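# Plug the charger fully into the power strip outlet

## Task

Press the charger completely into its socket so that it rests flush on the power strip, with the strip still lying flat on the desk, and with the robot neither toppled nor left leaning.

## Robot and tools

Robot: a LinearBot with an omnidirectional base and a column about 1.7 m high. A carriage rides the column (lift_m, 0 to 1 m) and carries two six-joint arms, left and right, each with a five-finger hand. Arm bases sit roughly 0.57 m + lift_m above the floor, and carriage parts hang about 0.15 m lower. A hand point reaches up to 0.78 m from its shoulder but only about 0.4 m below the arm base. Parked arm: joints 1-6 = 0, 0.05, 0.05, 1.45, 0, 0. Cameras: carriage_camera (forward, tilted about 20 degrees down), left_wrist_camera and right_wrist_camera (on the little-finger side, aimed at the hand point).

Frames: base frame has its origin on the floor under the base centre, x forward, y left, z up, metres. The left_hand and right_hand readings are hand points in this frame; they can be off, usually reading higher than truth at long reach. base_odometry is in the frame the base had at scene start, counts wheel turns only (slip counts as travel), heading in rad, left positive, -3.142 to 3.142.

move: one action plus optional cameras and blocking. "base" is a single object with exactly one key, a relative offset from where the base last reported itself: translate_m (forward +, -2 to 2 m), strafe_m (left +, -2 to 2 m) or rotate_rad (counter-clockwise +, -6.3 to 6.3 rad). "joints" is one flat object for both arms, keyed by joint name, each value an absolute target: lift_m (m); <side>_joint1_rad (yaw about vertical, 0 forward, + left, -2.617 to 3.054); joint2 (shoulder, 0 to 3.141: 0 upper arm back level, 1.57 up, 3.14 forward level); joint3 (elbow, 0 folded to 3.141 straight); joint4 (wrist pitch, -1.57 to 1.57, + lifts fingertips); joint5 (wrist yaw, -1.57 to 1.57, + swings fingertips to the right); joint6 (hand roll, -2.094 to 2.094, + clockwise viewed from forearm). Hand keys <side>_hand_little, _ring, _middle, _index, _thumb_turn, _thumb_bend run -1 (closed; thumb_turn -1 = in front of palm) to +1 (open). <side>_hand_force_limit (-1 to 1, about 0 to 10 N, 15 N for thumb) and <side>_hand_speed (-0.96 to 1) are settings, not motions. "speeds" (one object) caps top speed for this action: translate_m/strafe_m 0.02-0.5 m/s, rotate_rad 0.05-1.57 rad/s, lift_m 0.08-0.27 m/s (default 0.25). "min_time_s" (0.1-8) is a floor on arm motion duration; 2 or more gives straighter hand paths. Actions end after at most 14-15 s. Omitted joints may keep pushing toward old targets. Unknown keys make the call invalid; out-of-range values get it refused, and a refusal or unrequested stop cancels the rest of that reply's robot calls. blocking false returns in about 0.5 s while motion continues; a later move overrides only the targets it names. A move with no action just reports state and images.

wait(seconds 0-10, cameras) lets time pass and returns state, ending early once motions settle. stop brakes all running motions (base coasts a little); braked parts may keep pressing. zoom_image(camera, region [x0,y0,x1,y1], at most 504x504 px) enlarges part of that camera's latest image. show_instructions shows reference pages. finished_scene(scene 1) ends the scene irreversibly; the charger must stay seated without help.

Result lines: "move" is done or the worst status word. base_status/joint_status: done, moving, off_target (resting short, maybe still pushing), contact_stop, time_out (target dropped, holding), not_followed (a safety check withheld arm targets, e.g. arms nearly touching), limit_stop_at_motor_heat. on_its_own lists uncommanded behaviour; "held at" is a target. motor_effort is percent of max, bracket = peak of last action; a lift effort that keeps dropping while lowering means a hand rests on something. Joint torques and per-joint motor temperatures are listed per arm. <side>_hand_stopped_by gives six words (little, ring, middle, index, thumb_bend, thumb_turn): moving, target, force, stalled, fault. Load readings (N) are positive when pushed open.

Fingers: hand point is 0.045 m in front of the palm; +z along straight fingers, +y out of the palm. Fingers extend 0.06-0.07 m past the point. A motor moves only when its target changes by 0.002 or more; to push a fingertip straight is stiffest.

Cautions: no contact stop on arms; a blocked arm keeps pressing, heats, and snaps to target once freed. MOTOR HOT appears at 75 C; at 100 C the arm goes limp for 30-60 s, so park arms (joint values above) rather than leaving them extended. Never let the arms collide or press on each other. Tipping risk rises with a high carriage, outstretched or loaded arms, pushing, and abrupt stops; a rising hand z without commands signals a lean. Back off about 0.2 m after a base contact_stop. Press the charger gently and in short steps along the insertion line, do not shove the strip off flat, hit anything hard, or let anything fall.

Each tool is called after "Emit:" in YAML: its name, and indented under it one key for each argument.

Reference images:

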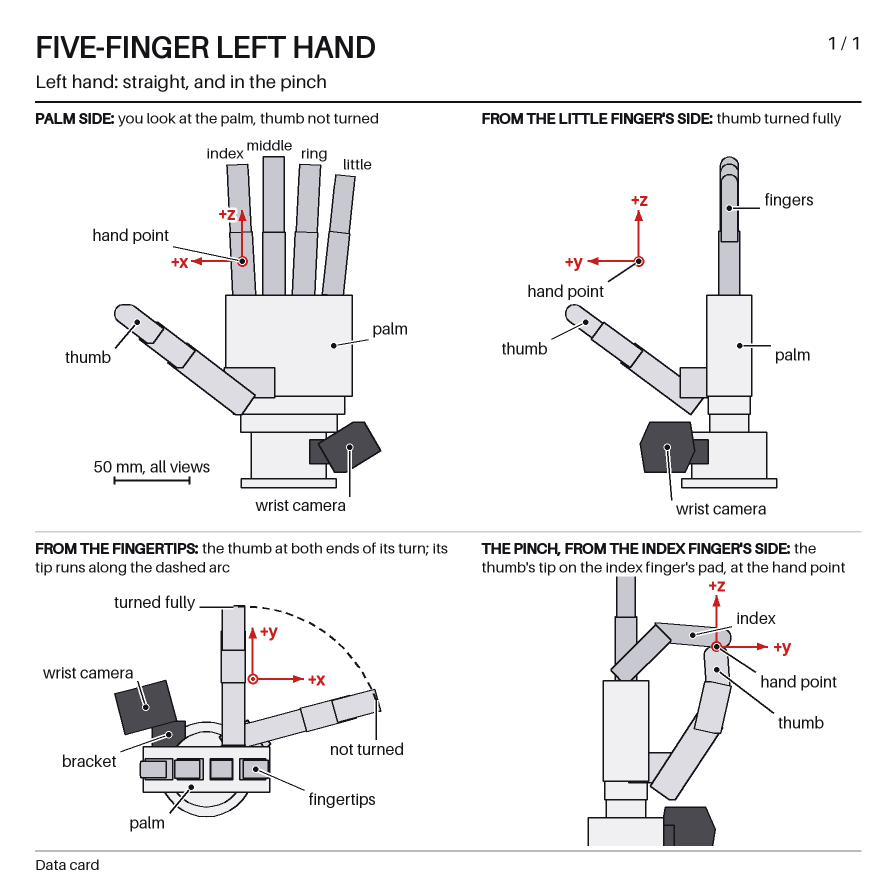

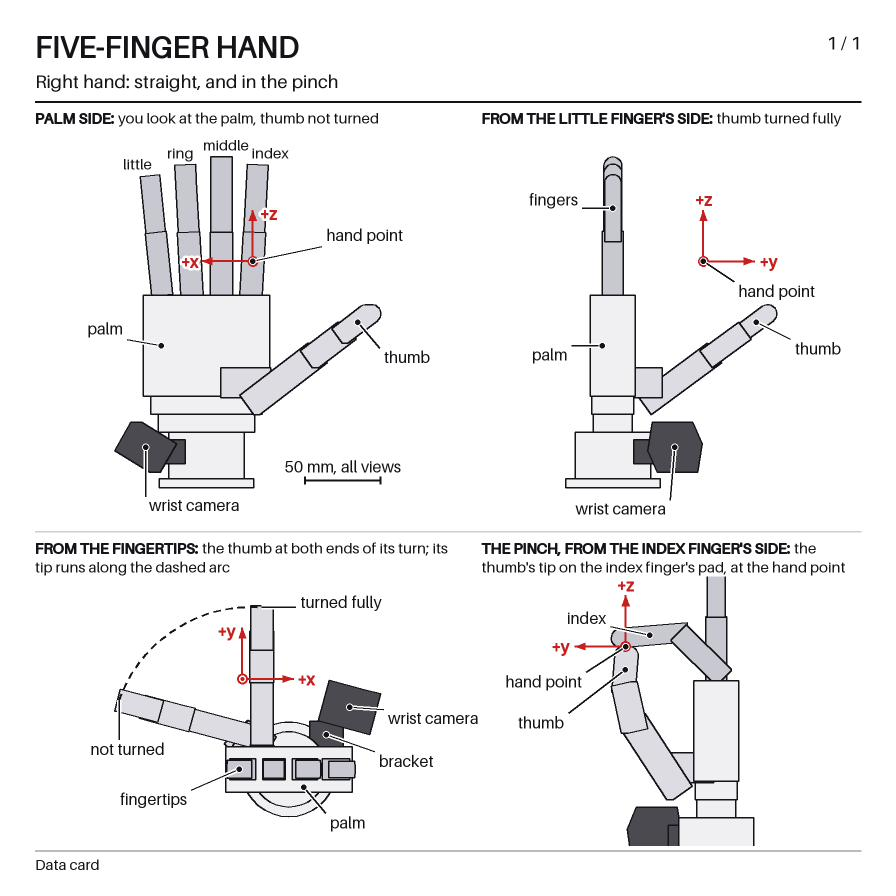

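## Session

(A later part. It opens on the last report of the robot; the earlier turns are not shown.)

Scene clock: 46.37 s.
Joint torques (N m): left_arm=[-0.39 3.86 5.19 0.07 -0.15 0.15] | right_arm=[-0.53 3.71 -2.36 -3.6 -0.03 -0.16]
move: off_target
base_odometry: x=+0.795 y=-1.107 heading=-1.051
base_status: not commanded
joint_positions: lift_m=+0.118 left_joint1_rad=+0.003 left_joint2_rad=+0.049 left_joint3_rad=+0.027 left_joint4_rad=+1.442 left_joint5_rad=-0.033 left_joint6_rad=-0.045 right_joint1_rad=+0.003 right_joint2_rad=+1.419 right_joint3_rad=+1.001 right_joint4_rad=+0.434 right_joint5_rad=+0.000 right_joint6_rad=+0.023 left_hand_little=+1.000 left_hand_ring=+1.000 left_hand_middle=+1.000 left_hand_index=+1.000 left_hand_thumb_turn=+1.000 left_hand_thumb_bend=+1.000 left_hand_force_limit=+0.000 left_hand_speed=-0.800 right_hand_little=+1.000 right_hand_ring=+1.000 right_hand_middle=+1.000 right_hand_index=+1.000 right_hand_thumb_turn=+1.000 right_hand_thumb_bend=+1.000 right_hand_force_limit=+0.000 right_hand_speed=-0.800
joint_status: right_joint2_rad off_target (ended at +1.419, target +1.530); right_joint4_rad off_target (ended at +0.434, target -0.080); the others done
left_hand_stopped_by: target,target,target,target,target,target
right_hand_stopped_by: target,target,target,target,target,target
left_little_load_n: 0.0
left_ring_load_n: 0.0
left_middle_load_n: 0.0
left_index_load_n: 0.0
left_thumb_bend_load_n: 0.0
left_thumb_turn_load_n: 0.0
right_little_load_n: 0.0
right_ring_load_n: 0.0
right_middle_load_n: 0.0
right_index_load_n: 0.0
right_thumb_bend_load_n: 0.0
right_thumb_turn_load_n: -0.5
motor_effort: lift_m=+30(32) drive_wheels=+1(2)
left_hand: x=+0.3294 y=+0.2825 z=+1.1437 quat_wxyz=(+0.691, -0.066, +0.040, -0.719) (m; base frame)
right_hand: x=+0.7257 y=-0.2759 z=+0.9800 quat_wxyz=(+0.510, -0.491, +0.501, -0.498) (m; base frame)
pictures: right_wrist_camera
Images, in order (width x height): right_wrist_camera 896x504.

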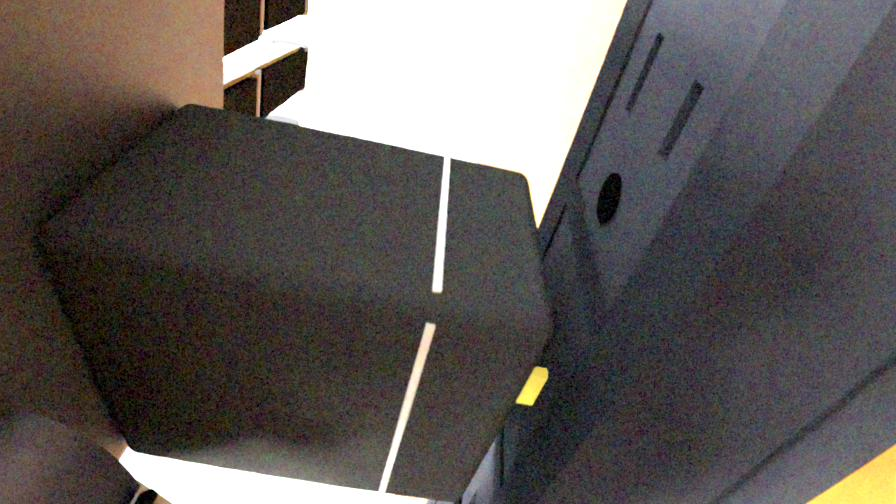

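Emit:
zoom_image:
  camera: "right_wrist_camera"
  region: [440, 160, 700, 500]

Emit:
wait:
  seconds: 0
  cameras: ["carriage_camera"]

Emit:
zoom_image:
  camera: "carriage_camera"
  region: [550, 210, 620, 270]

Scaled by 1.482 from the camera's 896x504 image, which has a finer 1280x720 frame.

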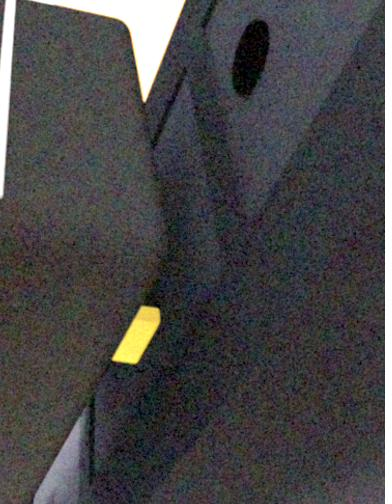

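Scene clock: 46.70 s.
Joint torques (N m): left_arm=[-0.42 3.97 5.15 0.04 -0.13 0.16] | right_arm=[-0.54 3.77 -2.5 -3.61 -0.05 -0.15]
base_odometry: x=+0.795 y=-1.107 heading=-1.051
base_status: not commanded
joint_positions: lift_m=+0.118 left_joint1_rad=+0.003 left_joint2_rad=+0.049 left_joint3_rad=+0.027 left_joint4_rad=+1.442 left_joint5_rad=-0.033 left_joint6_rad=-0.045 right_joint1_rad=+0.003 right_joint2_rad=+1.419 right_joint3_rad=+1.001 right_joint4_rad=+0.434 right_joint5_rad=+0.000 right_joint6_rad=+0.023 left_hand_little=+1.000 left_hand_ring=+1.000 left_hand_middle=+1.000 left_hand_index=+1.000 left_hand_thumb_turn=+1.000 left_hand_thumb_bend=+1.000 left_hand_force_limit=+0.000 left_hand_speed=-0.800 right_hand_little=+1.000 right_hand_ring=+1.000 right_hand_middle=+1.000 right_hand_index=+1.000 right_hand_thumb_turn=+1.000 right_hand_thumb_bend=+1.000 right_hand_force_limit=+0.000 right_hand_speed=-0.800
joint_status: right_joint2_rad off_target (ended at +1.419, target +1.530); right_joint4_rad off_target (ended at +0.434, target -0.080); the others done
left_hand_stopped_by: target,target,target,target,target,target
right_hand_stopped_by: target,target,target,target,target,target
left_little_load_n: 0.0
left_ring_load_n: 0.0
left_middle_load_n: 0.0
left_index_load_n: 0.0
left_thumb_bend_load_n: 0.0
left_thumb_turn_load_n: 0.0
right_little_load_n: 0.0
right_ring_load_n: 0.0
right_middle_load_n: 0.0
right_index_load_n: 0.0
right_thumb_bend_load_n: 0.0
right_thumb_turn_load_n: -0.5
motor_effort: lift_m=+29(32) drive_wheels=+1(2)
left_hand: x=+0.3294 y=+0.2825 z=+1.1437 quat_wxyz=(+0.691, -0.066, +0.040, -0.719) (m; base frame)
right_hand: x=+0.7256 y=-0.2759 z=+0.9799 quat_wxyz=(+0.510, -0.491, +0.501, -0.498) (m; base frame)
pictures: carriage_camera
Images, in order (width x height): carriage_camera 896x504.

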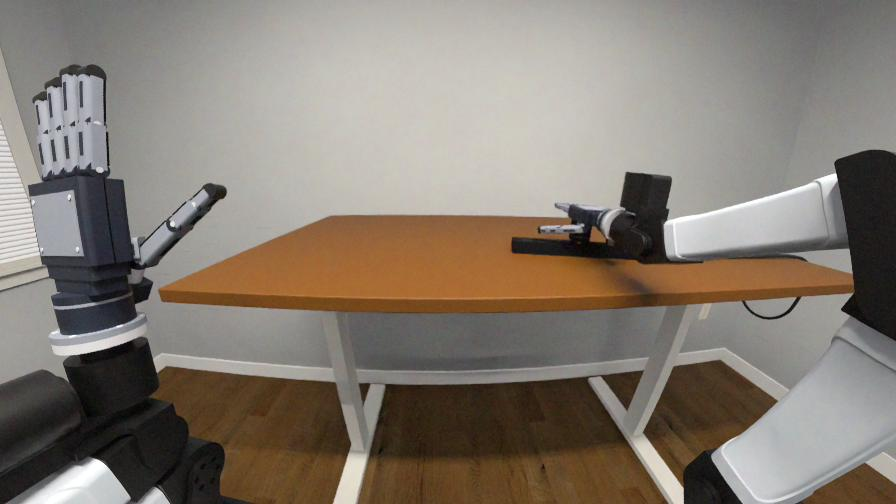

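Scaled by 7.200 from the camera's 896x504 image, which has a finer 1280x720 frame.

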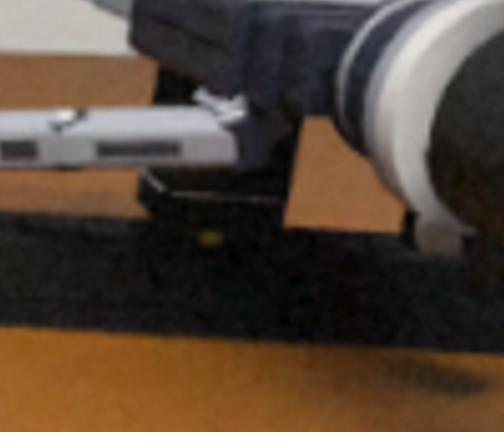

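Emit:
move:
  joints: {"right_joint2_rad": 1.54, "right_joint4_rad": -0.25, "lift_m": 0.105}
  min_time_s: 1
  speeds: {"lift_m": 0.08}
  cameras: ["right_wrist_camera"]

Scene clock: 49.37 s.
Joint torques (N m): left_arm=[-0.39 3.95 5.19 0.07 -0.12 0.16] | right_arm=[-0.55 4.93 -4.98 -5.22 -0.1 -0.28]
Motor temperatures (°C): left_arm=[31 37 40 33 29 29] | right_arm=[29 37 34 39 27 30]
move: off_target
base_odometry: x=+0.795 y=-1.107 heading=-1.051
base_status: not commanded
joint_positions: lift_m=+0.105 left_joint1_rad=+0.003 left_joint2_rad=+0.049 left_joint3_rad=+0.027 left_joint4_rad=+1.442 left_joint5_rad=-0.033 left_joint6_rad=-0.045 right_joint1_rad=+0.003 right_joint2_rad=+1.413 right_joint3_rad=+1.030 right_joint4_rad=+0.405 right_joint5_rad=+0.002 right_joint6_rad=+0.033 left_hand_little=+1.000 left_hand_ring=+1.000 left_hand_middle=+1.000 left_hand_index=+1.000 left_hand_thumb_turn=+1.000 left_hand_thumb_bend=+1.000 left_hand_force_limit=+0.000 left_hand_speed=-0.800 right_hand_little=+1.000 right_hand_ring=+1.000 right_hand_middle=+1.000 right_hand_index=+1.000 right_hand_thumb_turn=+1.000 right_hand_thumb_bend=+1.000 right_hand_force_limit=+0.000 right_hand_speed=-0.800
joint_status: right_joint2_rad off_target (ended at +1.413, target +1.540); right_joint4_rad off_target (ended at +0.405, target -0.250); the others done
left_hand_stopped_by: target,target,target,target,target,target
right_hand_stopped_by: target,target,target,target,target,target
left_little_load_n: 0.0
left_ring_load_n: 0.0
left_middle_load_n: 0.0
left_index_load_n: 0.0
left_thumb_bend_load_n: 0.0
left_thumb_turn_load_n: 0.0
right_little_load_n: 0.0
right_ring_load_n: 0.0
right_middle_load_n: 0.0
right_index_load_n: 0.0
right_thumb_bend_load_n: 0.0
right_thumb_turn_load_n: -0.5
motor_effort: lift_m=+28(30) drive_wheels=+1(2)
left_hand: x=+0.3294 y=+0.2825 z=+1.1308 quat_wxyz=(+0.691, -0.066, +0.040, -0.719) (m; base frame)
right_hand: x=+0.7259 y=-0.2755 z=+0.9777 quat_wxyz=(+0.514, -0.486, +0.502, -0.497) (m; base frame)
pictures: right_wrist_camera
Images, in order (width x height): right_wrist_camera 896x504.

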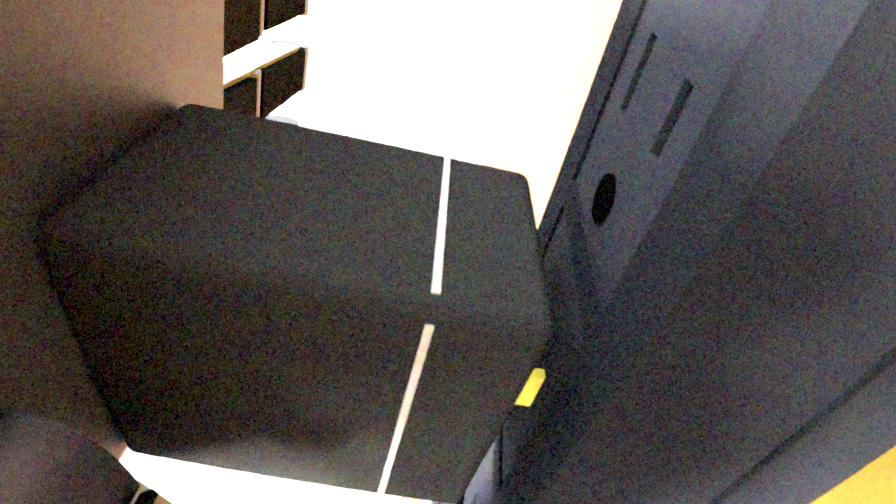

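Emit:
move:
  joints: {"right_joint2_rad": 1.555, "right_joint4_rad": -0.42, "lift_m": 0.09}
  min_time_s: 1
  speeds: {"lift_m": 0.08}
  cameras: ["right_wrist_camera", "carriage_camera"]

Emit:
zoom_image:
  camera: "right_wrist_camera"
  region: [440, 160, 700, 500]

Scene clock: 50.87 s.
Joint torques (N m): left_arm=[-0.47 3.86 5.11 0.09 -0.16 0.18] | right_arm=[-0.55 6.83 -6.13 -5.55 -0.08 -0.38]
move: off_target
base_odometry: x=+0.795 y=-1.107 heading=-1.051
base_status: not commanded
joint_positions: lift_m=+0.091 left_joint1_rad=+0.003 left_joint2_rad=+0.049 left_joint3_rad=+0.027 left_joint4_rad=+1.442 left_joint5_rad=-0.033 left_joint6_rad=-0.045 right_joint1_rad=+0.003 right_joint2_rad=+1.404 right_joint3_rad=+1.044 right_joint4_rad=+0.419 right_joint5_rad=+0.002 right_joint6_rad=+0.044 left_hand_little=+1.000 left_hand_ring=+1.000 left_hand_middle=+1.000 left_hand_index=+1.000 left_hand_thumb_turn=+1.000 left_hand_thumb_bend=+1.000 left_hand_force_limit=+0.000 left_hand_speed=-0.800 right_hand_little=+1.000 right_hand_ring=+1.000 right_hand_middle=+1.000 right_hand_index=+1.000 right_hand_thumb_turn=+1.000 right_hand_thumb_bend=+1.000 right_hand_force_limit=+0.000 right_hand_speed=-0.800
joint_status: right_joint2_rad off_target (ended at +1.404, target +1.555); right_joint4_rad off_target (ended at +0.419, target -0.420); the others done
left_hand_stopped_by: target,target,target,target,target,target
right_hand_stopped_by: target,target,target,target,target,target
left_little_load_n: 0.0
left_ring_load_n: 0.0
left_middle_load_n: 0.0
left_index_load_n: 0.0
left_thumb_bend_load_n: 0.0
left_thumb_turn_load_n: 0.0
right_little_load_n: 0.0
right_ring_load_n: 0.0
right_middle_load_n: 0.0
right_index_load_n: 0.0
right_thumb_bend_load_n: 0.0
right_thumb_turn_load_n: -0.5
motor_effort: lift_m=+28(29) drive_wheels=+2(2)
left_hand: x=+0.3294 y=+0.2825 z=+1.1159 quat_wxyz=(+0.691, -0.066, +0.040, -0.719) (m; base frame)
right_hand: x=+0.7262 y=-0.2750 z=+0.9780 quat_wxyz=(+0.526, -0.474, +0.496, -0.503) (m; base frame)
pictures: carriage_camera, right_wrist_camera
Images, in order (width x height): carriage_camera 896x504, right_wrist_camera 896x504.

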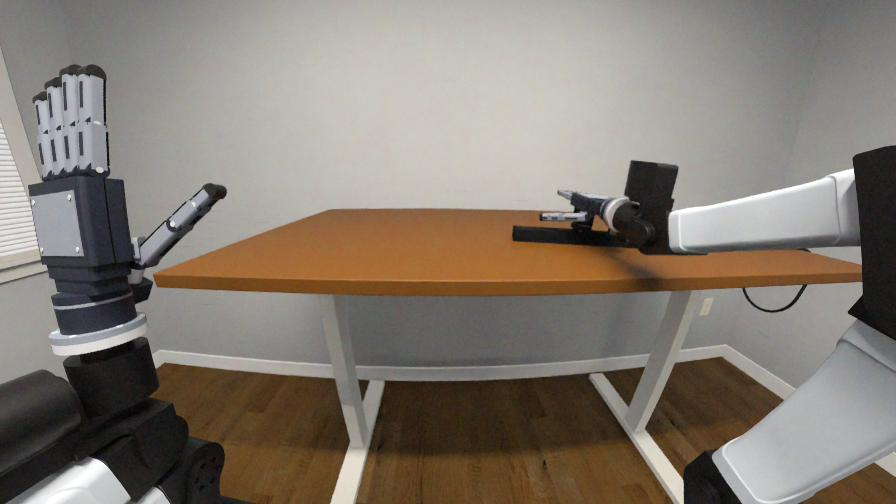

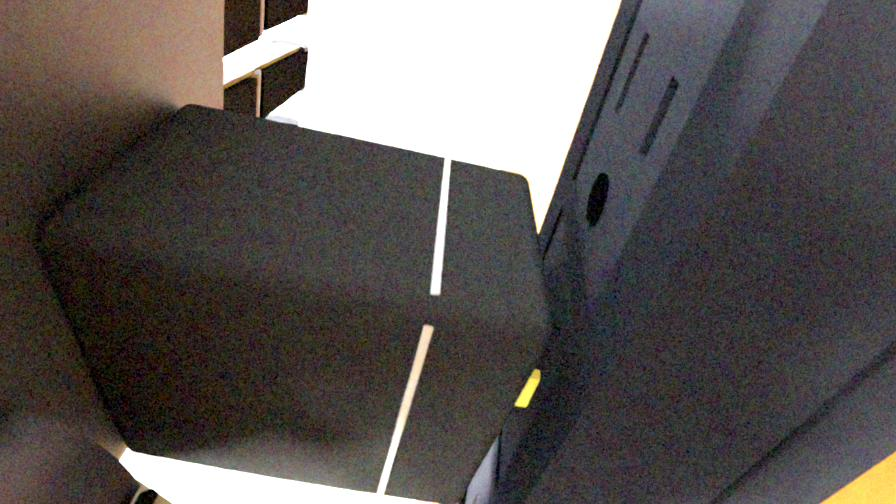

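Scaled by 1.482 from the camera's 896x504 image, which has a finer 1280x720 frame.

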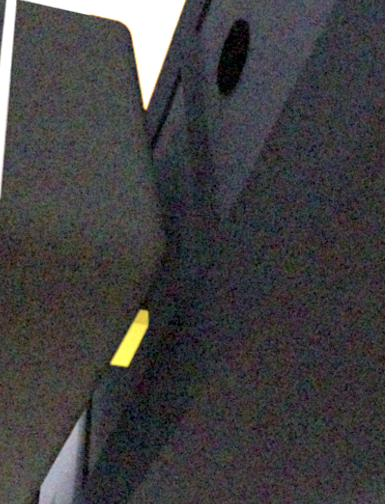

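Emit:
move:
  joints: {"right_joint2_rad": 1.5, "right_joint4_rad": 0.4, "lift_m": 0.15}
  min_time_s: 1.5
  speeds: {"lift_m": 0.08}

Emit:
move:
  joints: {"right_joint4_rad": 0.62, "lift_m": 0.24}
  min_time_s: 1
  speeds: {"lift_m": 0.1}
  cameras: ["right_wrist_camera", "carriage_camera"]

Emit:
zoom_image:
  camera: "carriage_camera"
  region: [500, 210, 660, 320]

Scene clock: 54.03 s.
Joint torques (N m): left_arm=[-0.43 4.01 5.16 0.06 -0.16 0.16] | right_arm=[-0.55 -1.35 3 0.83 -0.08 -0.21]
move: off_target
base_odometry: x=+0.795 y=-1.107 heading=-1.051
base_status: not commanded
joint_positions: lift_m=+0.150 left_joint1_rad=+0.003 left_joint2_rad=+0.049 left_joint3_rad=+0.027 left_joint4_rad=+1.442 left_joint5_rad=-0.033 left_joint6_rad=-0.045 right_joint1_rad=+0.003 right_joint2_rad=+1.452 right_joint3_rad=+0.938 right_joint4_rad=+0.532 right_joint5_rad=+0.002 right_joint6_rad=+0.028 left_hand_little=+1.000 left_hand_ring=+1.000 left_hand_middle=+1.000 left_hand_index=+1.000 left_hand_thumb_turn=+1.000 left_hand_thumb_bend=+1.000 left_hand_force_limit=+0.000 left_hand_speed=-0.800 right_hand_little=+1.000 right_hand_ring=+1.000 right_hand_middle=+1.000 right_hand_index=+1.000 right_hand_thumb_turn=+1.000 right_hand_thumb_bend=+1.000 right_hand_force_limit=+0.000 right_hand_speed=-0.800
joint_status: right_joint4_rad off_target (ended at +0.532, target +0.400); the others done
left_hand_stopped_by: target,target,target,target,target,target
right_hand_stopped_by: target,target,target,target,target,target
left_little_load_n: 0.0
left_ring_load_n: 0.0
left_middle_load_n: 0.0
left_index_load_n: 0.0
left_thumb_bend_load_n: 0.0
left_thumb_turn_load_n: 0.0
right_little_load_n: 0.0
right_ring_load_n: 0.0
right_middle_load_n: 0.0
right_index_load_n: 0.0
right_thumb_bend_load_n: 0.0
right_thumb_turn_load_n: 0.0
motor_effort: lift_m=+31(38) drive_wheels=+1(2)
left_hand: x=+0.3294 y=+0.2825 z=+1.1755 quat_wxyz=(+0.691, -0.066, +0.040, -0.719) (m; base frame)
right_hand: x=+0.7291 y=-0.2760 z=+0.9900 quat_wxyz=(+0.512, -0.489, +0.502, -0.497) (m; base frame)
pictures: none

Scene clock: 55.37 s.
Joint torques (N m): left_arm=[-0.47 3.95 5.09 0.08 -0.15 0.17] | right_arm=[-0.57 -4.71 5.87 2.53 -0.06 -0.02]
move: done
base_odometry: x=+0.795 y=-1.107 heading=-1.051
base_status: not commanded
joint_positions: lift_m=+0.240 left_joint1_rad=+0.003 left_joint2_rad=+0.049 left_joint3_rad=+0.027 left_joint4_rad=+1.442 left_joint5_rad=-0.033 left_joint6_rad=-0.045 right_joint1_rad=+0.003 right_joint2_rad=+1.492 right_joint3_rad=+0.905 right_joint4_rad=+0.604 right_joint5_rad=+0.002 right_joint6_rad=+0.011 left_hand_little=+1.000 left_hand_ring=+1.000 left_hand_middle=+1.000 left_hand_index=+1.000 left_hand_thumb_turn=+1.000 left_hand_thumb_bend=+1.000 left_hand_force_limit=+0.000 left_hand_speed=-0.800 right_hand_little=+1.000 right_hand_ring=+1.000 right_hand_middle=+1.000 right_hand_index=+1.000 right_hand_thumb_turn=+1.000 right_hand_thumb_bend=+1.000 right_hand_force_limit=+0.000 right_hand_speed=-0.800
joint_status: all done
left_hand_stopped_by: target,target,target,target,target,target
right_hand_stopped_by: target,target,target,target,target,target
left_little_load_n: 0.0
left_ring_load_n: 0.0
left_middle_load_n: 0.0
left_index_load_n: 0.5
left_thumb_bend_load_n: 0.0
left_thumb_turn_load_n: 0.5
right_little_load_n: -0.5
right_ring_load_n: 0.0
right_middle_load_n: 0.0
right_index_load_n: 0.0
right_thumb_bend_load_n: 0.0
right_thumb_turn_load_n: 0.0
motor_effort: lift_m=+35(41) drive_wheels=+1(1)
left_hand: x=+0.3294 y=+0.2825 z=+1.2653 quat_wxyz=(+0.691, -0.066, +0.040, -0.719) (m; base frame)
right_hand: x=+0.7340 y=-0.2770 z=+1.0625 quat_wxyz=(+0.507, -0.493, +0.498, -0.501) (m; base frame)
pictures: carriage_camera, right_wrist_camera
Images, in order (width x height): carriage_camera 896x504, right_wrist_camera 896x504.

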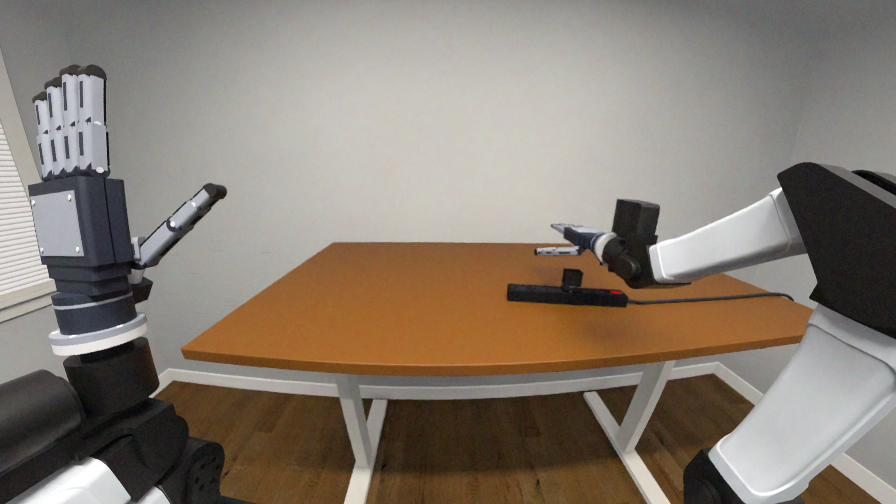

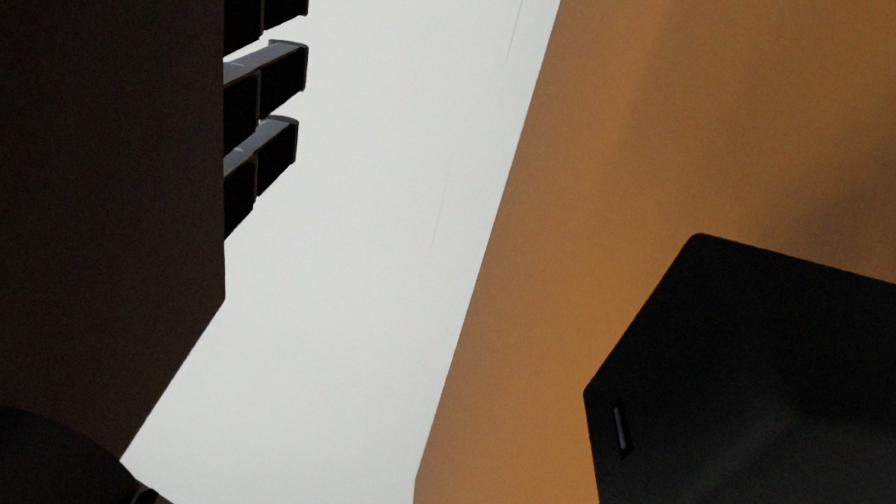

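Scaled by 3.150 from the camera's 896x504 image, which has a finer 1280x720 frame.

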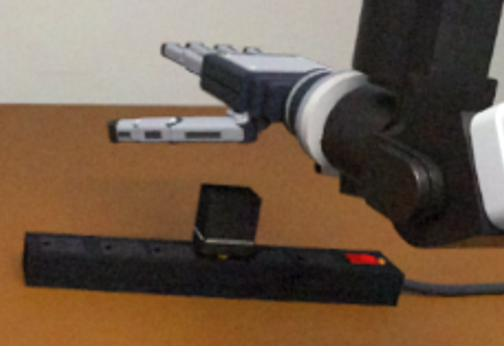

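Emit:
move:
  joints: {"lift_m": 0.34, "right_joint2_rad": 1.866, "right_joint3_rad": 1.289, "right_joint4_rad": 0.577, "right_joint5_rad": -1.57, "right_joint6_rad": 0}
  min_time_s: 2.5

Emit:
move:
  base: {"strafe_m": -0.14}
  speeds: {"strafe_m": 0.15}

Emit:
move:
  base: {"translate_m": 0.07}
  speeds: {"translate_m": 0.1}
  cameras: ["right_wrist_camera", "carriage_camera"]

Scene clock: 58.73 s.
Joint torques (N m): left_arm=[-0.43 3.88 5.15 0.07 -0.17 0.15] | right_arm=[-0.47 -6.49 7.97 1.27 -0.18 -0.04]
move: done
base_odometry: x=+0.795 y=-1.107 heading=-1.051
base_status: not commanded
joint_positions: lift_m=+0.340 left_joint1_rad=+0.003 left_joint2_rad=+0.049 left_joint3_rad=+0.027 left_joint4_rad=+1.442 left_joint5_rad=-0.033 left_joint6_rad=-0.045 right_joint1_rad=+0.003 right_joint2_rad=+1.853 right_joint3_rad=+1.262 right_joint4_rad=+0.584 right_joint5_rad=-1.551 right_joint6_rad=+0.010 left_hand_little=+1.000 left_hand_ring=+1.000 left_hand_middle=+1.000 left_hand_index=+1.000 left_hand_thumb_turn=+1.000 left_hand_thumb_bend=+1.000 left_hand_force_limit=+0.000 left_hand_speed=-0.800 right_hand_little=+1.000 right_hand_ring=+1.000 right_hand_middle=+1.000 right_hand_index=+1.000 right_hand_thumb_turn=+1.000 right_hand_thumb_bend=+1.000 right_hand_force_limit=+0.000 right_hand_speed=-0.800
joint_status: all done
joint sent to its limit — right_joint5_rad, lower limit.
left_hand_stopped_by: target,target,target,target,target,target
right_hand_stopped_by: target,target,target,target,target,target
left_little_load_n: -0.5
left_ring_load_n: 0.0
left_middle_load_n: 0.0
left_index_load_n: 0.0
left_thumb_bend_load_n: 0.5
left_thumb_turn_load_n: 0.5
right_little_load_n: 0.0
right_ring_load_n: 0.0
right_middle_load_n: 0.0
right_index_load_n: 0.0
right_thumb_bend_load_n: 0.0
right_thumb_turn_load_n: 0.0
motor_effort: lift_m=+35(44) drive_wheels=-1(2)
left_hand: x=+0.3294 y=+0.2825 z=+1.3652 quat_wxyz=(+0.691, -0.066, +0.040, -0.719) (m; base frame)
right_hand: x=+0.6042 y=-0.1135 z=+1.1469 quat_wxyz=(+0.707, -0.707, +0.012, +0.000) (m; base frame)
pictures: none

Scene clock: 60.57 s.
Joint torques (N m): left_arm=[-0.47 3.92 5.15 0.03 -0.12 0.17] | right_arm=[-0.32 -6.52 7.95 1.28 -0.17 -0.03]
move: done
base_odometry: x=+0.673 y=-1.176 heading=-1.051
base_status: done
joint_positions: lift_m=+0.340 left_joint1_rad=+0.003 left_joint2_rad=+0.049 left_joint3_rad=+0.027 left_joint4_rad=+1.442 left_joint5_rad=-0.033 left_joint6_rad=-0.045 right_joint1_rad=+0.001 right_joint2_rad=+1.853 right_joint3_rad=+1.262 right_joint4_rad=+0.582 right_joint5_rad=-1.554 right_joint6_rad=+0.010 left_hand_little=+1.000 left_hand_ring=+1.000 left_hand_middle=+1.000 left_hand_index=+1.000 left_hand_thumb_turn=+1.000 left_hand_thumb_bend=+1.000 left_hand_force_limit=+0.000 left_hand_speed=-0.800 right_hand_little=+1.000 right_hand_ring=+1.000 right_hand_middle=+1.000 right_hand_index=+1.000 right_hand_thumb_turn=+1.000 right_hand_thumb_bend=+1.000 right_hand_force_limit=+0.000 right_hand_speed=-0.800
joint_status: not commanded
left_hand_stopped_by: target,target,target,target,target,target
right_hand_stopped_by: target,target,target,target,target,target
left_little_load_n: 0.0
left_ring_load_n: 0.0
left_middle_load_n: -0.5
left_index_load_n: 0.0
left_thumb_bend_load_n: 0.0
left_thumb_turn_load_n: 0.0
right_little_load_n: 0.0
right_ring_load_n: 0.0
right_middle_load_n: 0.0
right_index_load_n: 0.0
right_thumb_bend_load_n: 0.0
right_thumb_turn_load_n: 0.0
motor_effort: lift_m=+35(37) drive_wheels=-2(7)
left_hand: x=+0.3294 y=+0.2825 z=+1.3652 quat_wxyz=(+0.691, -0.066, +0.040, -0.719) (m; base frame)
right_hand: x=+0.6038 y=-0.1142 z=+1.1468 quat_wxyz=(+0.707, -0.707, +0.013, +0.001) (m; base frame)
pictures: none

Scene clock: 61.97 s.
Joint torques (N m): left_arm=[-0.42 4 5.2 0.02 -0.18 0.15] | right_arm=[-0.36 -6.72 7.84 1.3 -0.13 -0.05]
move: done
base_odometry: x=+0.707 y=-1.237 heading=-1.052
base_status: done
joint_positions: lift_m=+0.340 left_joint1_rad=+0.003 left_joint2_rad=+0.049 left_joint3_rad=+0.027 left_joint4_rad=+1.445 left_joint5_rad=-0.033 left_joint6_rad=-0.045 right_joint1_rad=+0.001 right_joint2_rad=+1.856 right_joint3_rad=+1.263 right_joint4_rad=+0.581 right_joint5_rad=-1.556 right_joint6_rad=+0.010 left_hand_little=+1.000 left_hand_ring=+1.000 left_hand_middle=+1.000 left_hand_index=+1.000 left_hand_thumb_turn=+1.000 left_hand_thumb_bend=+1.000 left_hand_force_limit=+0.000 left_hand_speed=-0.800 right_hand_little=+1.000 right_hand_ring=+1.000 right_hand_middle=+1.000 right_hand_index=+1.000 right_hand_thumb_turn=+1.000 right_hand_thumb_bend=+1.000 right_hand_force_limit=+0.000 right_hand_speed=-0.800
joint_status: not commanded
left_hand_stopped_by: target,target,target,target,target,target
right_hand_stopped_by: target,target,target,target,target,target
left_little_load_n: 0.0
left_ring_load_n: 0.0
left_middle_load_n: 0.0
left_index_load_n: 0.0
left_thumb_bend_load_n: 0.0
left_thumb_turn_load_n: 0.0
right_little_load_n: 0.0
right_ring_load_n: 0.0
right_middle_load_n: 0.0
right_index_load_n: 0.0
right_thumb_bend_load_n: 0.0
right_thumb_turn_load_n: 0.0
motor_effort: lift_m=+34(37) drive_wheels=-4(7)
left_hand: x=+0.3287 y=+0.2825 z=+1.3655 quat_wxyz=(+0.691, -0.065, +0.039, -0.719) (m; base frame)
right_hand: x=+0.6038 y=-0.1142 z=+1.1461 quat_wxyz=(+0.707, -0.707, +0.013, +0.003) (m; base frame)
pictures: carriage_camera, right_wrist_camera
Images, in order (width x height): carriage_camera 896x504, right_wrist_camera 896x504.

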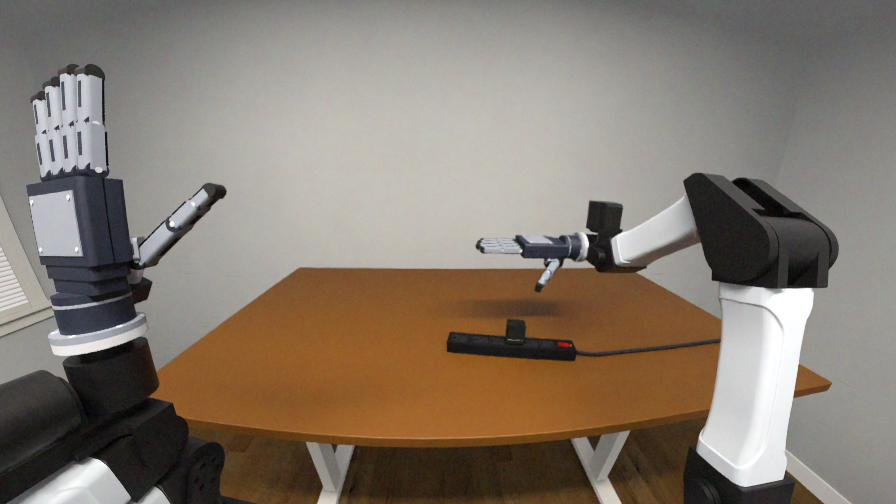

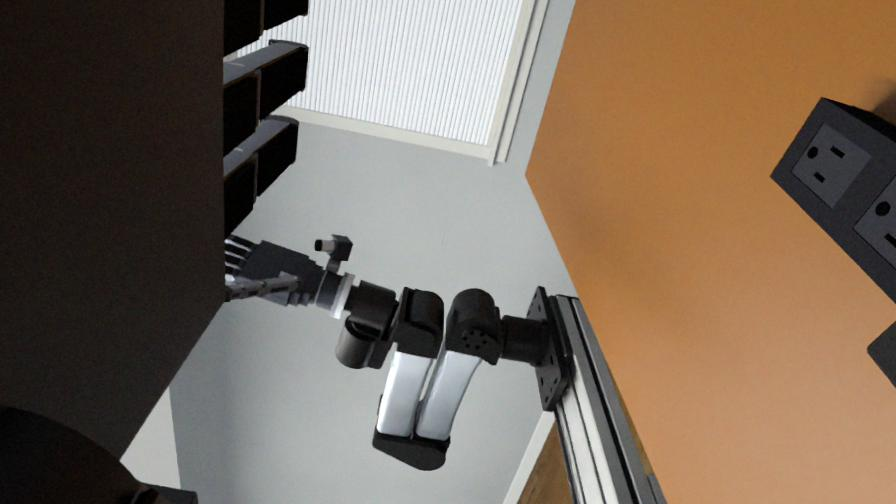

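Emit:
move:
  joints: {"lift_m": 0.28}
  speeds: {"lift_m": 0.15}
  cameras: ["right_wrist_camera", "carriage_camera"]

Emit:
zoom_image:
  camera: "carriage_camera"
  region: [430, 220, 630, 350]

Scene clock: 63.10 s.
Joint torques (N m): left_arm=[-0.32 4.01 5.22 0.05 -0.15 0.17] | right_arm=[-0.42 -7.32 7.1 1.37 -0.15 -0.01]
move: done
base_odometry: x=+0.707 y=-1.237 heading=-1.052
base_status: not commanded
joint_positions: lift_m=+0.280 left_joint1_rad=+0.003 left_joint2_rad=+0.049 left_joint3_rad=+0.027 left_joint4_rad=+1.445 left_joint5_rad=-0.033 left_joint6_rad=-0.045 right_joint1_rad=+0.001 right_joint2_rad=+1.863 right_joint3_rad=+1.272 right_joint4_rad=+0.576 right_joint5_rad=-1.556 right_joint6_rad=+0.010 left_hand_little=+1.000 left_hand_ring=+1.000 left_hand_middle=+1.000 left_hand_index=+1.000 left_hand_thumb_turn=+1.000 left_hand_thumb_bend=+1.000 left_hand_force_limit=+0.000 left_hand_speed=-0.800 right_hand_little=+1.000 right_hand_ring=+1.000 right_hand_middle=+1.000 right_hand_index=+1.000 right_hand_thumb_turn=+1.000 right_hand_thumb_bend=+1.000 right_hand_force_limit=+0.000 right_hand_speed=-0.800
joint_status: all done
left_hand_stopped_by: target,target,target,target,target,target
right_hand_stopped_by: target,target,target,target,target,target
left_little_load_n: 0.0
left_ring_load_n: 0.0
left_middle_load_n: 0.0
left_index_load_n: 0.0
left_thumb_bend_load_n: 0.0
left_thumb_turn_load_n: 0.0
right_little_load_n: 0.0
right_ring_load_n: 0.0
right_middle_load_n: 0.0
right_index_load_n: 0.0
right_thumb_bend_load_n: 0.0
right_thumb_turn_load_n: 0.0
motor_effort: lift_m=+33(36) drive_wheels=-3(4)
left_hand: x=+0.3287 y=+0.2825 z=+1.3057 quat_wxyz=(+0.691, -0.065, +0.039, -0.719) (m; base frame)
right_hand: x=+0.6055 y=-0.1142 z=+1.0860 quat_wxyz=(+0.707, -0.707, +0.014, +0.004) (m; base frame)
pictures: carriage_camera, right_wrist_camera
Images, in order (width x height): carriage_camera 896x504, right_wrist_camera 896x504.

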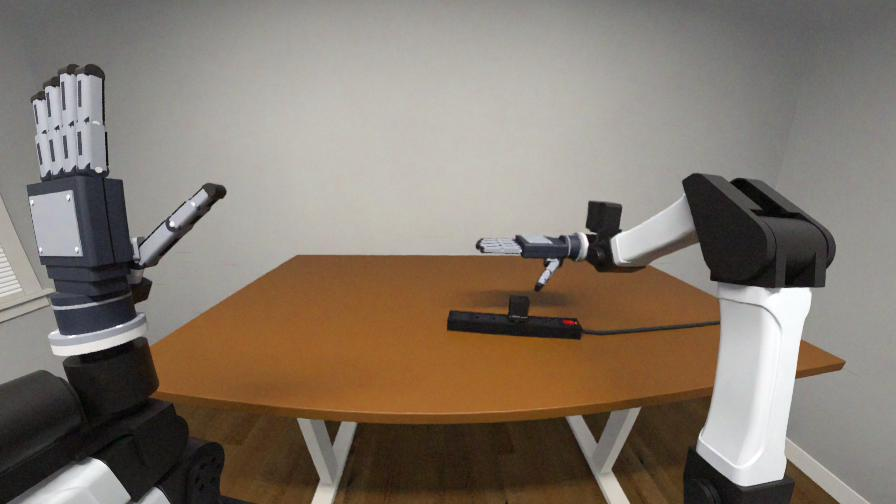

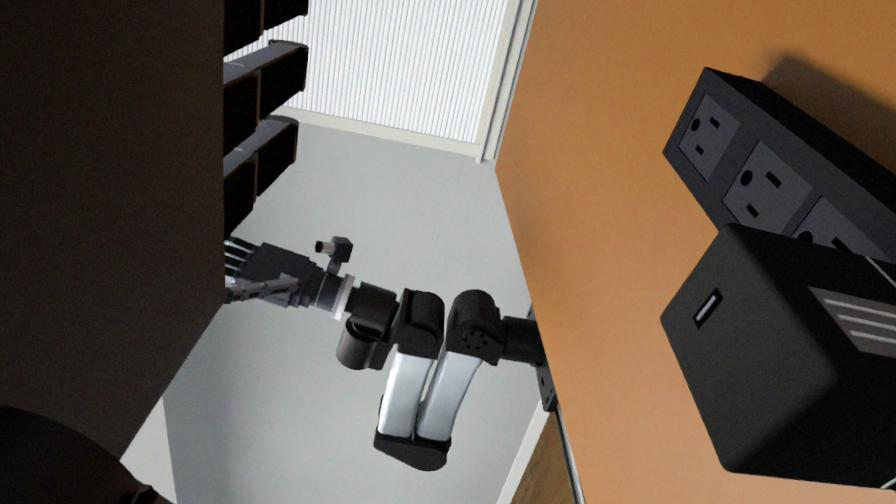

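Scaled by 2.520 from the camera's 896x504 image, which has a finer 1280x720 frame.

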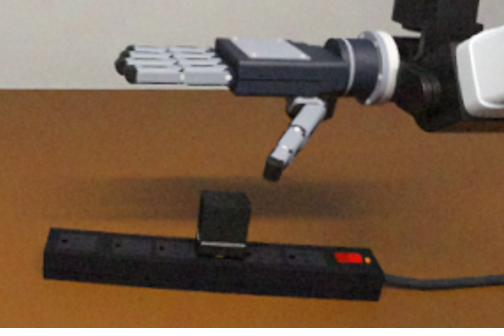

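Emit:
move:
  joints: {"lift_m": 0.23}
  speeds: {"lift_m": 0.1}
  cameras: ["right_wrist_camera", "carriage_camera"]

Emit:
zoom_image:
  camera: "carriage_camera"
  region: [430, 200, 630, 330]

Scene clock: 64.80 s.
Joint torques (N m): left_arm=[-0.47 3.93 5.27 0.06 -0.13 0.18] | right_arm=[-0.38 -7.47 7.06 1.39 -0.15 -0.03]
move: done
base_odometry: x=+0.707 y=-1.237 heading=-1.052
base_status: not commanded
joint_positions: lift_m=+0.230 left_joint1_rad=+0.003 left_joint2_rad=+0.049 left_joint3_rad=+0.027 left_joint4_rad=+1.443 left_joint5_rad=-0.033 left_joint6_rad=-0.045 right_joint1_rad=+0.001 right_joint2_rad=+1.865 right_joint3_rad=+1.273 right_joint4_rad=+0.573 right_joint5_rad=-1.556 right_joint6_rad=+0.010 left_hand_little=+1.000 left_hand_ring=+1.000 left_hand_middle=+1.000 left_hand_index=+1.000 left_hand_thumb_turn=+1.000 left_hand_thumb_bend=+1.000 left_hand_force_limit=+0.000 left_hand_speed=-0.800 right_hand_little=+1.000 right_hand_ring=+1.000 right_hand_middle=+1.000 right_hand_index=+1.000 right_hand_thumb_turn=+1.000 right_hand_thumb_bend=+1.000 right_hand_force_limit=+0.000 right_hand_speed=-0.800
joint_status: all done
left_hand_stopped_by: target,target,target,target,target,target
right_hand_stopped_by: target,target,target,target,target,target
left_little_load_n: 0.0
left_ring_load_n: 0.0
left_middle_load_n: 0.0
left_index_load_n: 0.0
left_thumb_bend_load_n: 0.0
left_thumb_turn_load_n: 0.0
right_little_load_n: 0.0
right_ring_load_n: 0.0
right_middle_load_n: 0.0
right_index_load_n: 0.0
right_thumb_bend_load_n: 0.0
right_thumb_turn_load_n: -0.5
motor_effort: lift_m=+34(36) drive_wheels=-3(4)
left_hand: x=+0.3292 y=+0.2825 z=+1.2554 quat_wxyz=(+0.691, -0.065, +0.040, -0.719) (m; base frame)
right_hand: x=+0.6057 y=-0.1142 z=+1.0353 quat_wxyz=(+0.707, -0.707, +0.015, +0.006) (m; base frame)
pictures: carriage_camera, right_wrist_camera
Images, in order (width x height): carriage_camera 896x504, right_wrist_camera 896x504.

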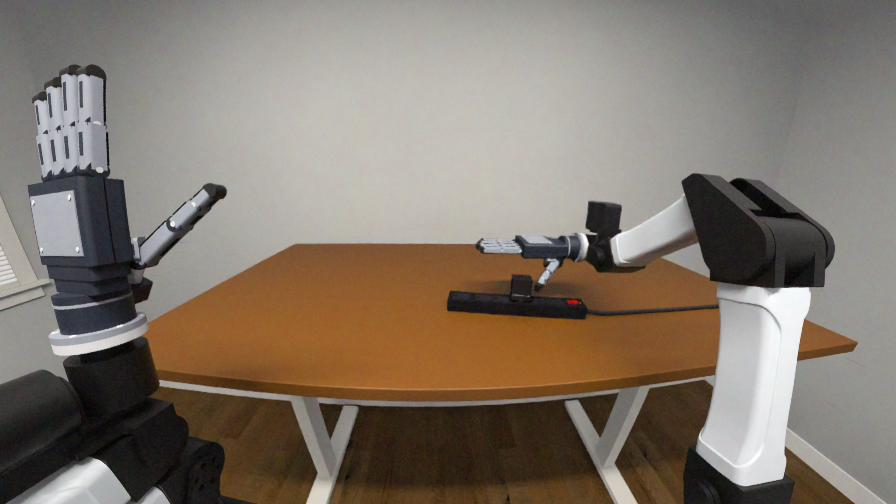

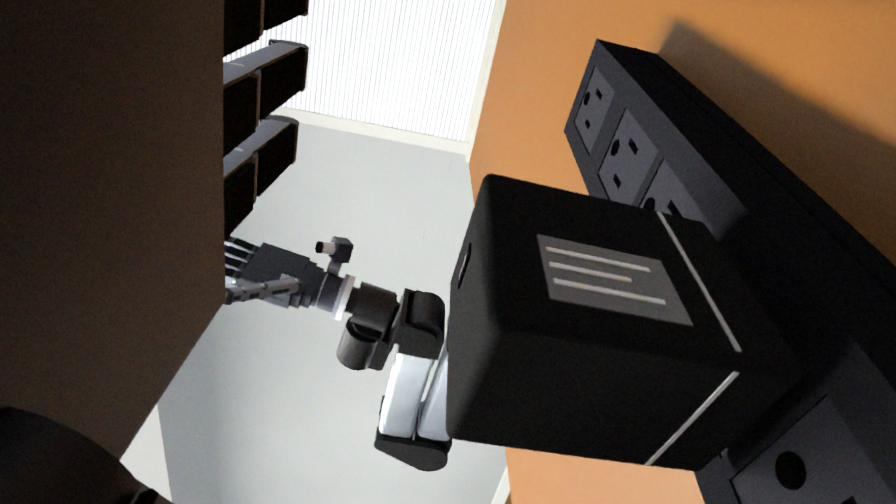

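Scaled by 2.520 from the camera's 896x504 image, which has a finer 1280x720 frame.

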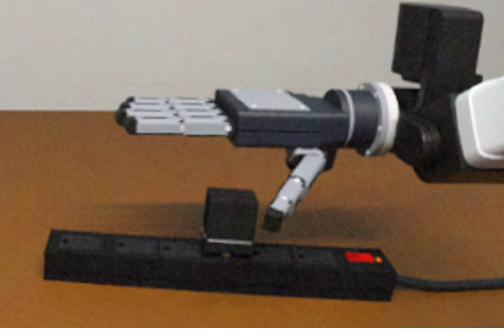

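Emit:
move:
  base: {"strafe_m": 0.02}
  speeds: {"strafe_m": 0.05}

Emit:
move:
  base: {"translate_m": -0.01}
  joints: {"lift_m": 0.2}
  speeds: {"translate_m": 0.05, "lift_m": 0.08}
  cameras: ["right_wrist_camera", "carriage_camera"]

Emit:
zoom_image:
  camera: "carriage_camera"
  region: [430, 200, 630, 330]

Scene clock: 66.33 s.
Joint torques (N m): left_arm=[-0.49 3.93 5.05 0.06 -0.15 0.16] | right_arm=[-0.25 -7.39 6.97 1.4 -0.15 -0.01]
move: done
base_odometry: x=+0.725 y=-1.227 heading=-1.052
base_status: done
joint_positions: lift_m=+0.230 left_joint1_rad=+0.003 left_joint2_rad=+0.049 left_joint3_rad=+0.027 left_joint4_rad=+1.443 left_joint5_rad=-0.032 left_joint6_rad=-0.045 right_joint1_rad=+0.000 right_joint2_rad=+1.865 right_joint3_rad=+1.273 right_joint4_rad=+0.573 right_joint5_rad=-1.556 right_joint6_rad=+0.010 left_hand_little=+1.000 left_hand_ring=+1.000 left_hand_middle=+1.000 left_hand_index=+1.000 left_hand_thumb_turn=+1.000 left_hand_thumb_bend=+1.000 left_hand_force_limit=+0.000 left_hand_speed=-0.800 right_hand_little=+1.000 right_hand_ring=+1.000 right_hand_middle=+1.000 right_hand_index=+1.000 right_hand_thumb_turn=+1.000 right_hand_thumb_bend=+1.000 right_hand_force_limit=+0.000 right_hand_speed=-0.800
joint_status: not commanded
left_hand_stopped_by: target,target,target,target,target,target
right_hand_stopped_by: target,target,target,target,target,target
left_little_load_n: 0.0
left_ring_load_n: 0.0
left_middle_load_n: 0.0
left_index_load_n: 0.0
left_thumb_bend_load_n: 0.0
left_thumb_turn_load_n: 0.0
right_little_load_n: 0.0
right_ring_load_n: 0.0
right_middle_load_n: 0.0
right_index_load_n: 0.0
right_thumb_bend_load_n: 0.0
right_thumb_turn_load_n: 0.0
motor_effort: lift_m=+33(35) drive_wheels=-3(7)
left_hand: x=+0.3292 y=+0.2823 z=+1.2554 quat_wxyz=(+0.691, -0.065, +0.040, -0.719) (m; base frame)
right_hand: x=+0.6059 y=-0.1145 z=+1.0353 quat_wxyz=(+0.707, -0.707, +0.016, +0.005) (m; base frame)
pictures: none

Scene clock: 67.07 s.
Joint torques (N m): left_arm=[-0.47 3.88 5.27 0.05 -0.15 0.15] | right_arm=[-0.28 -7.47 6.9 1.39 -0.14 -0.02]
move: done
base_odometry: x=+0.720 y=-1.219 heading=-1.053
base_status: done
joint_positions: lift_m=+0.200 left_joint1_rad=+0.003 left_joint2_rad=+0.049 left_joint3_rad=+0.027 left_joint4_rad=+1.445 left_joint5_rad=-0.032 left_joint6_rad=-0.045 right_joint1_rad=+0.000 right_joint2_rad=+1.865 right_joint3_rad=+1.274 right_joint4_rad=+0.573 right_joint5_rad=-1.557 right_joint6_rad=+0.010 left_hand_little=+1.000 left_hand_ring=+1.000 left_hand_middle=+1.000 left_hand_index=+1.000 left_hand_thumb_turn=+1.000 left_hand_thumb_bend=+1.000 left_hand_force_limit=+0.000 left_hand_speed=-0.800 right_hand_little=+1.000 right_hand_ring=+1.000 right_hand_middle=+1.000 right_hand_index=+1.000 right_hand_thumb_turn=+1.000 right_hand_thumb_bend=+1.000 right_hand_force_limit=+0.000 right_hand_speed=-0.800
joint_status: all done
left_hand_stopped_by: target,target,target,target,target,target
right_hand_stopped_by: target,target,target,target,target,target
left_little_load_n: 0.0
left_ring_load_n: 0.0
left_middle_load_n: 0.0
left_index_load_n: 0.0
left_thumb_bend_load_n: 0.0
left_thumb_turn_load_n: 0.0
right_little_load_n: 0.0
right_ring_load_n: 0.0
right_middle_load_n: 0.0
right_index_load_n: 0.0
right_thumb_bend_load_n: 0.0
right_thumb_turn_load_n: 0.0
motor_effort: lift_m=+33(35) drive_wheels=-1(9)
left_hand: x=+0.3287 y=+0.2823 z=+1.2256 quat_wxyz=(+0.691, -0.064, +0.039, -0.719) (m; base frame)
right_hand: x=+0.6060 y=-0.1145 z=+1.0058 quat_wxyz=(+0.707, -0.707, +0.015, +0.005) (m; base frame)
pictures: carriage_camera, right_wrist_camera
Images, in order (width x height): carriage_camera 896x504, right_wrist_camera 896x504.

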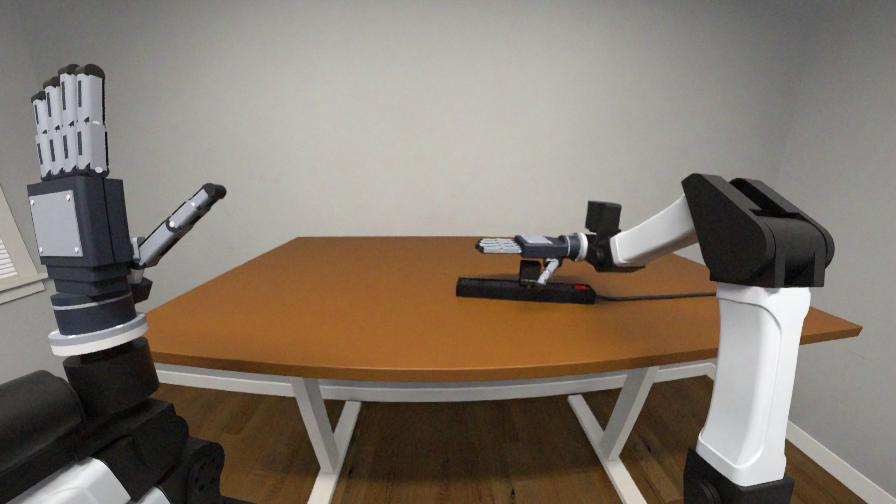

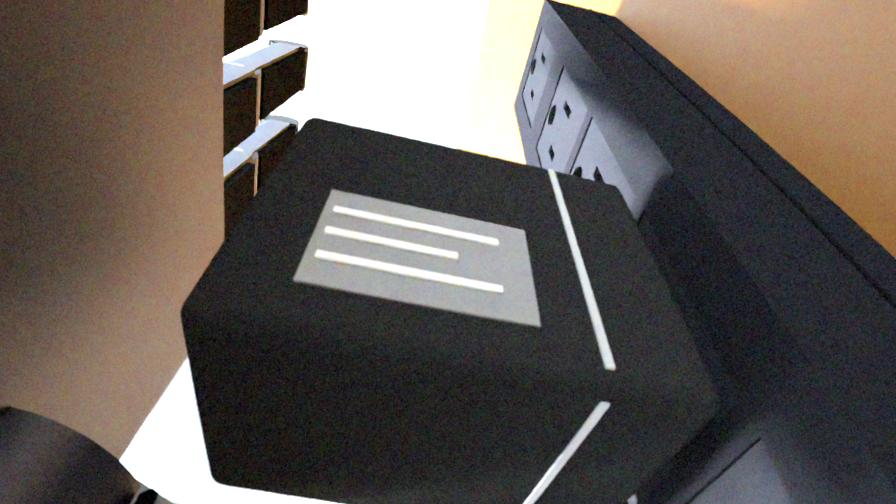

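Scaled by 2.520 from the camera's 896x504 image, which has a finer 1280x720 frame.

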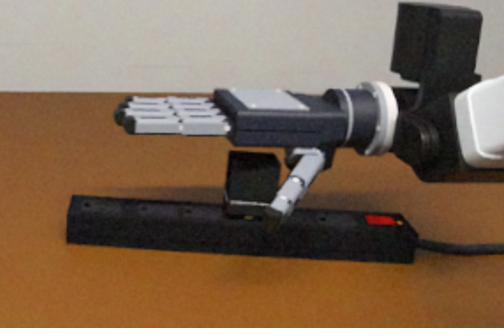

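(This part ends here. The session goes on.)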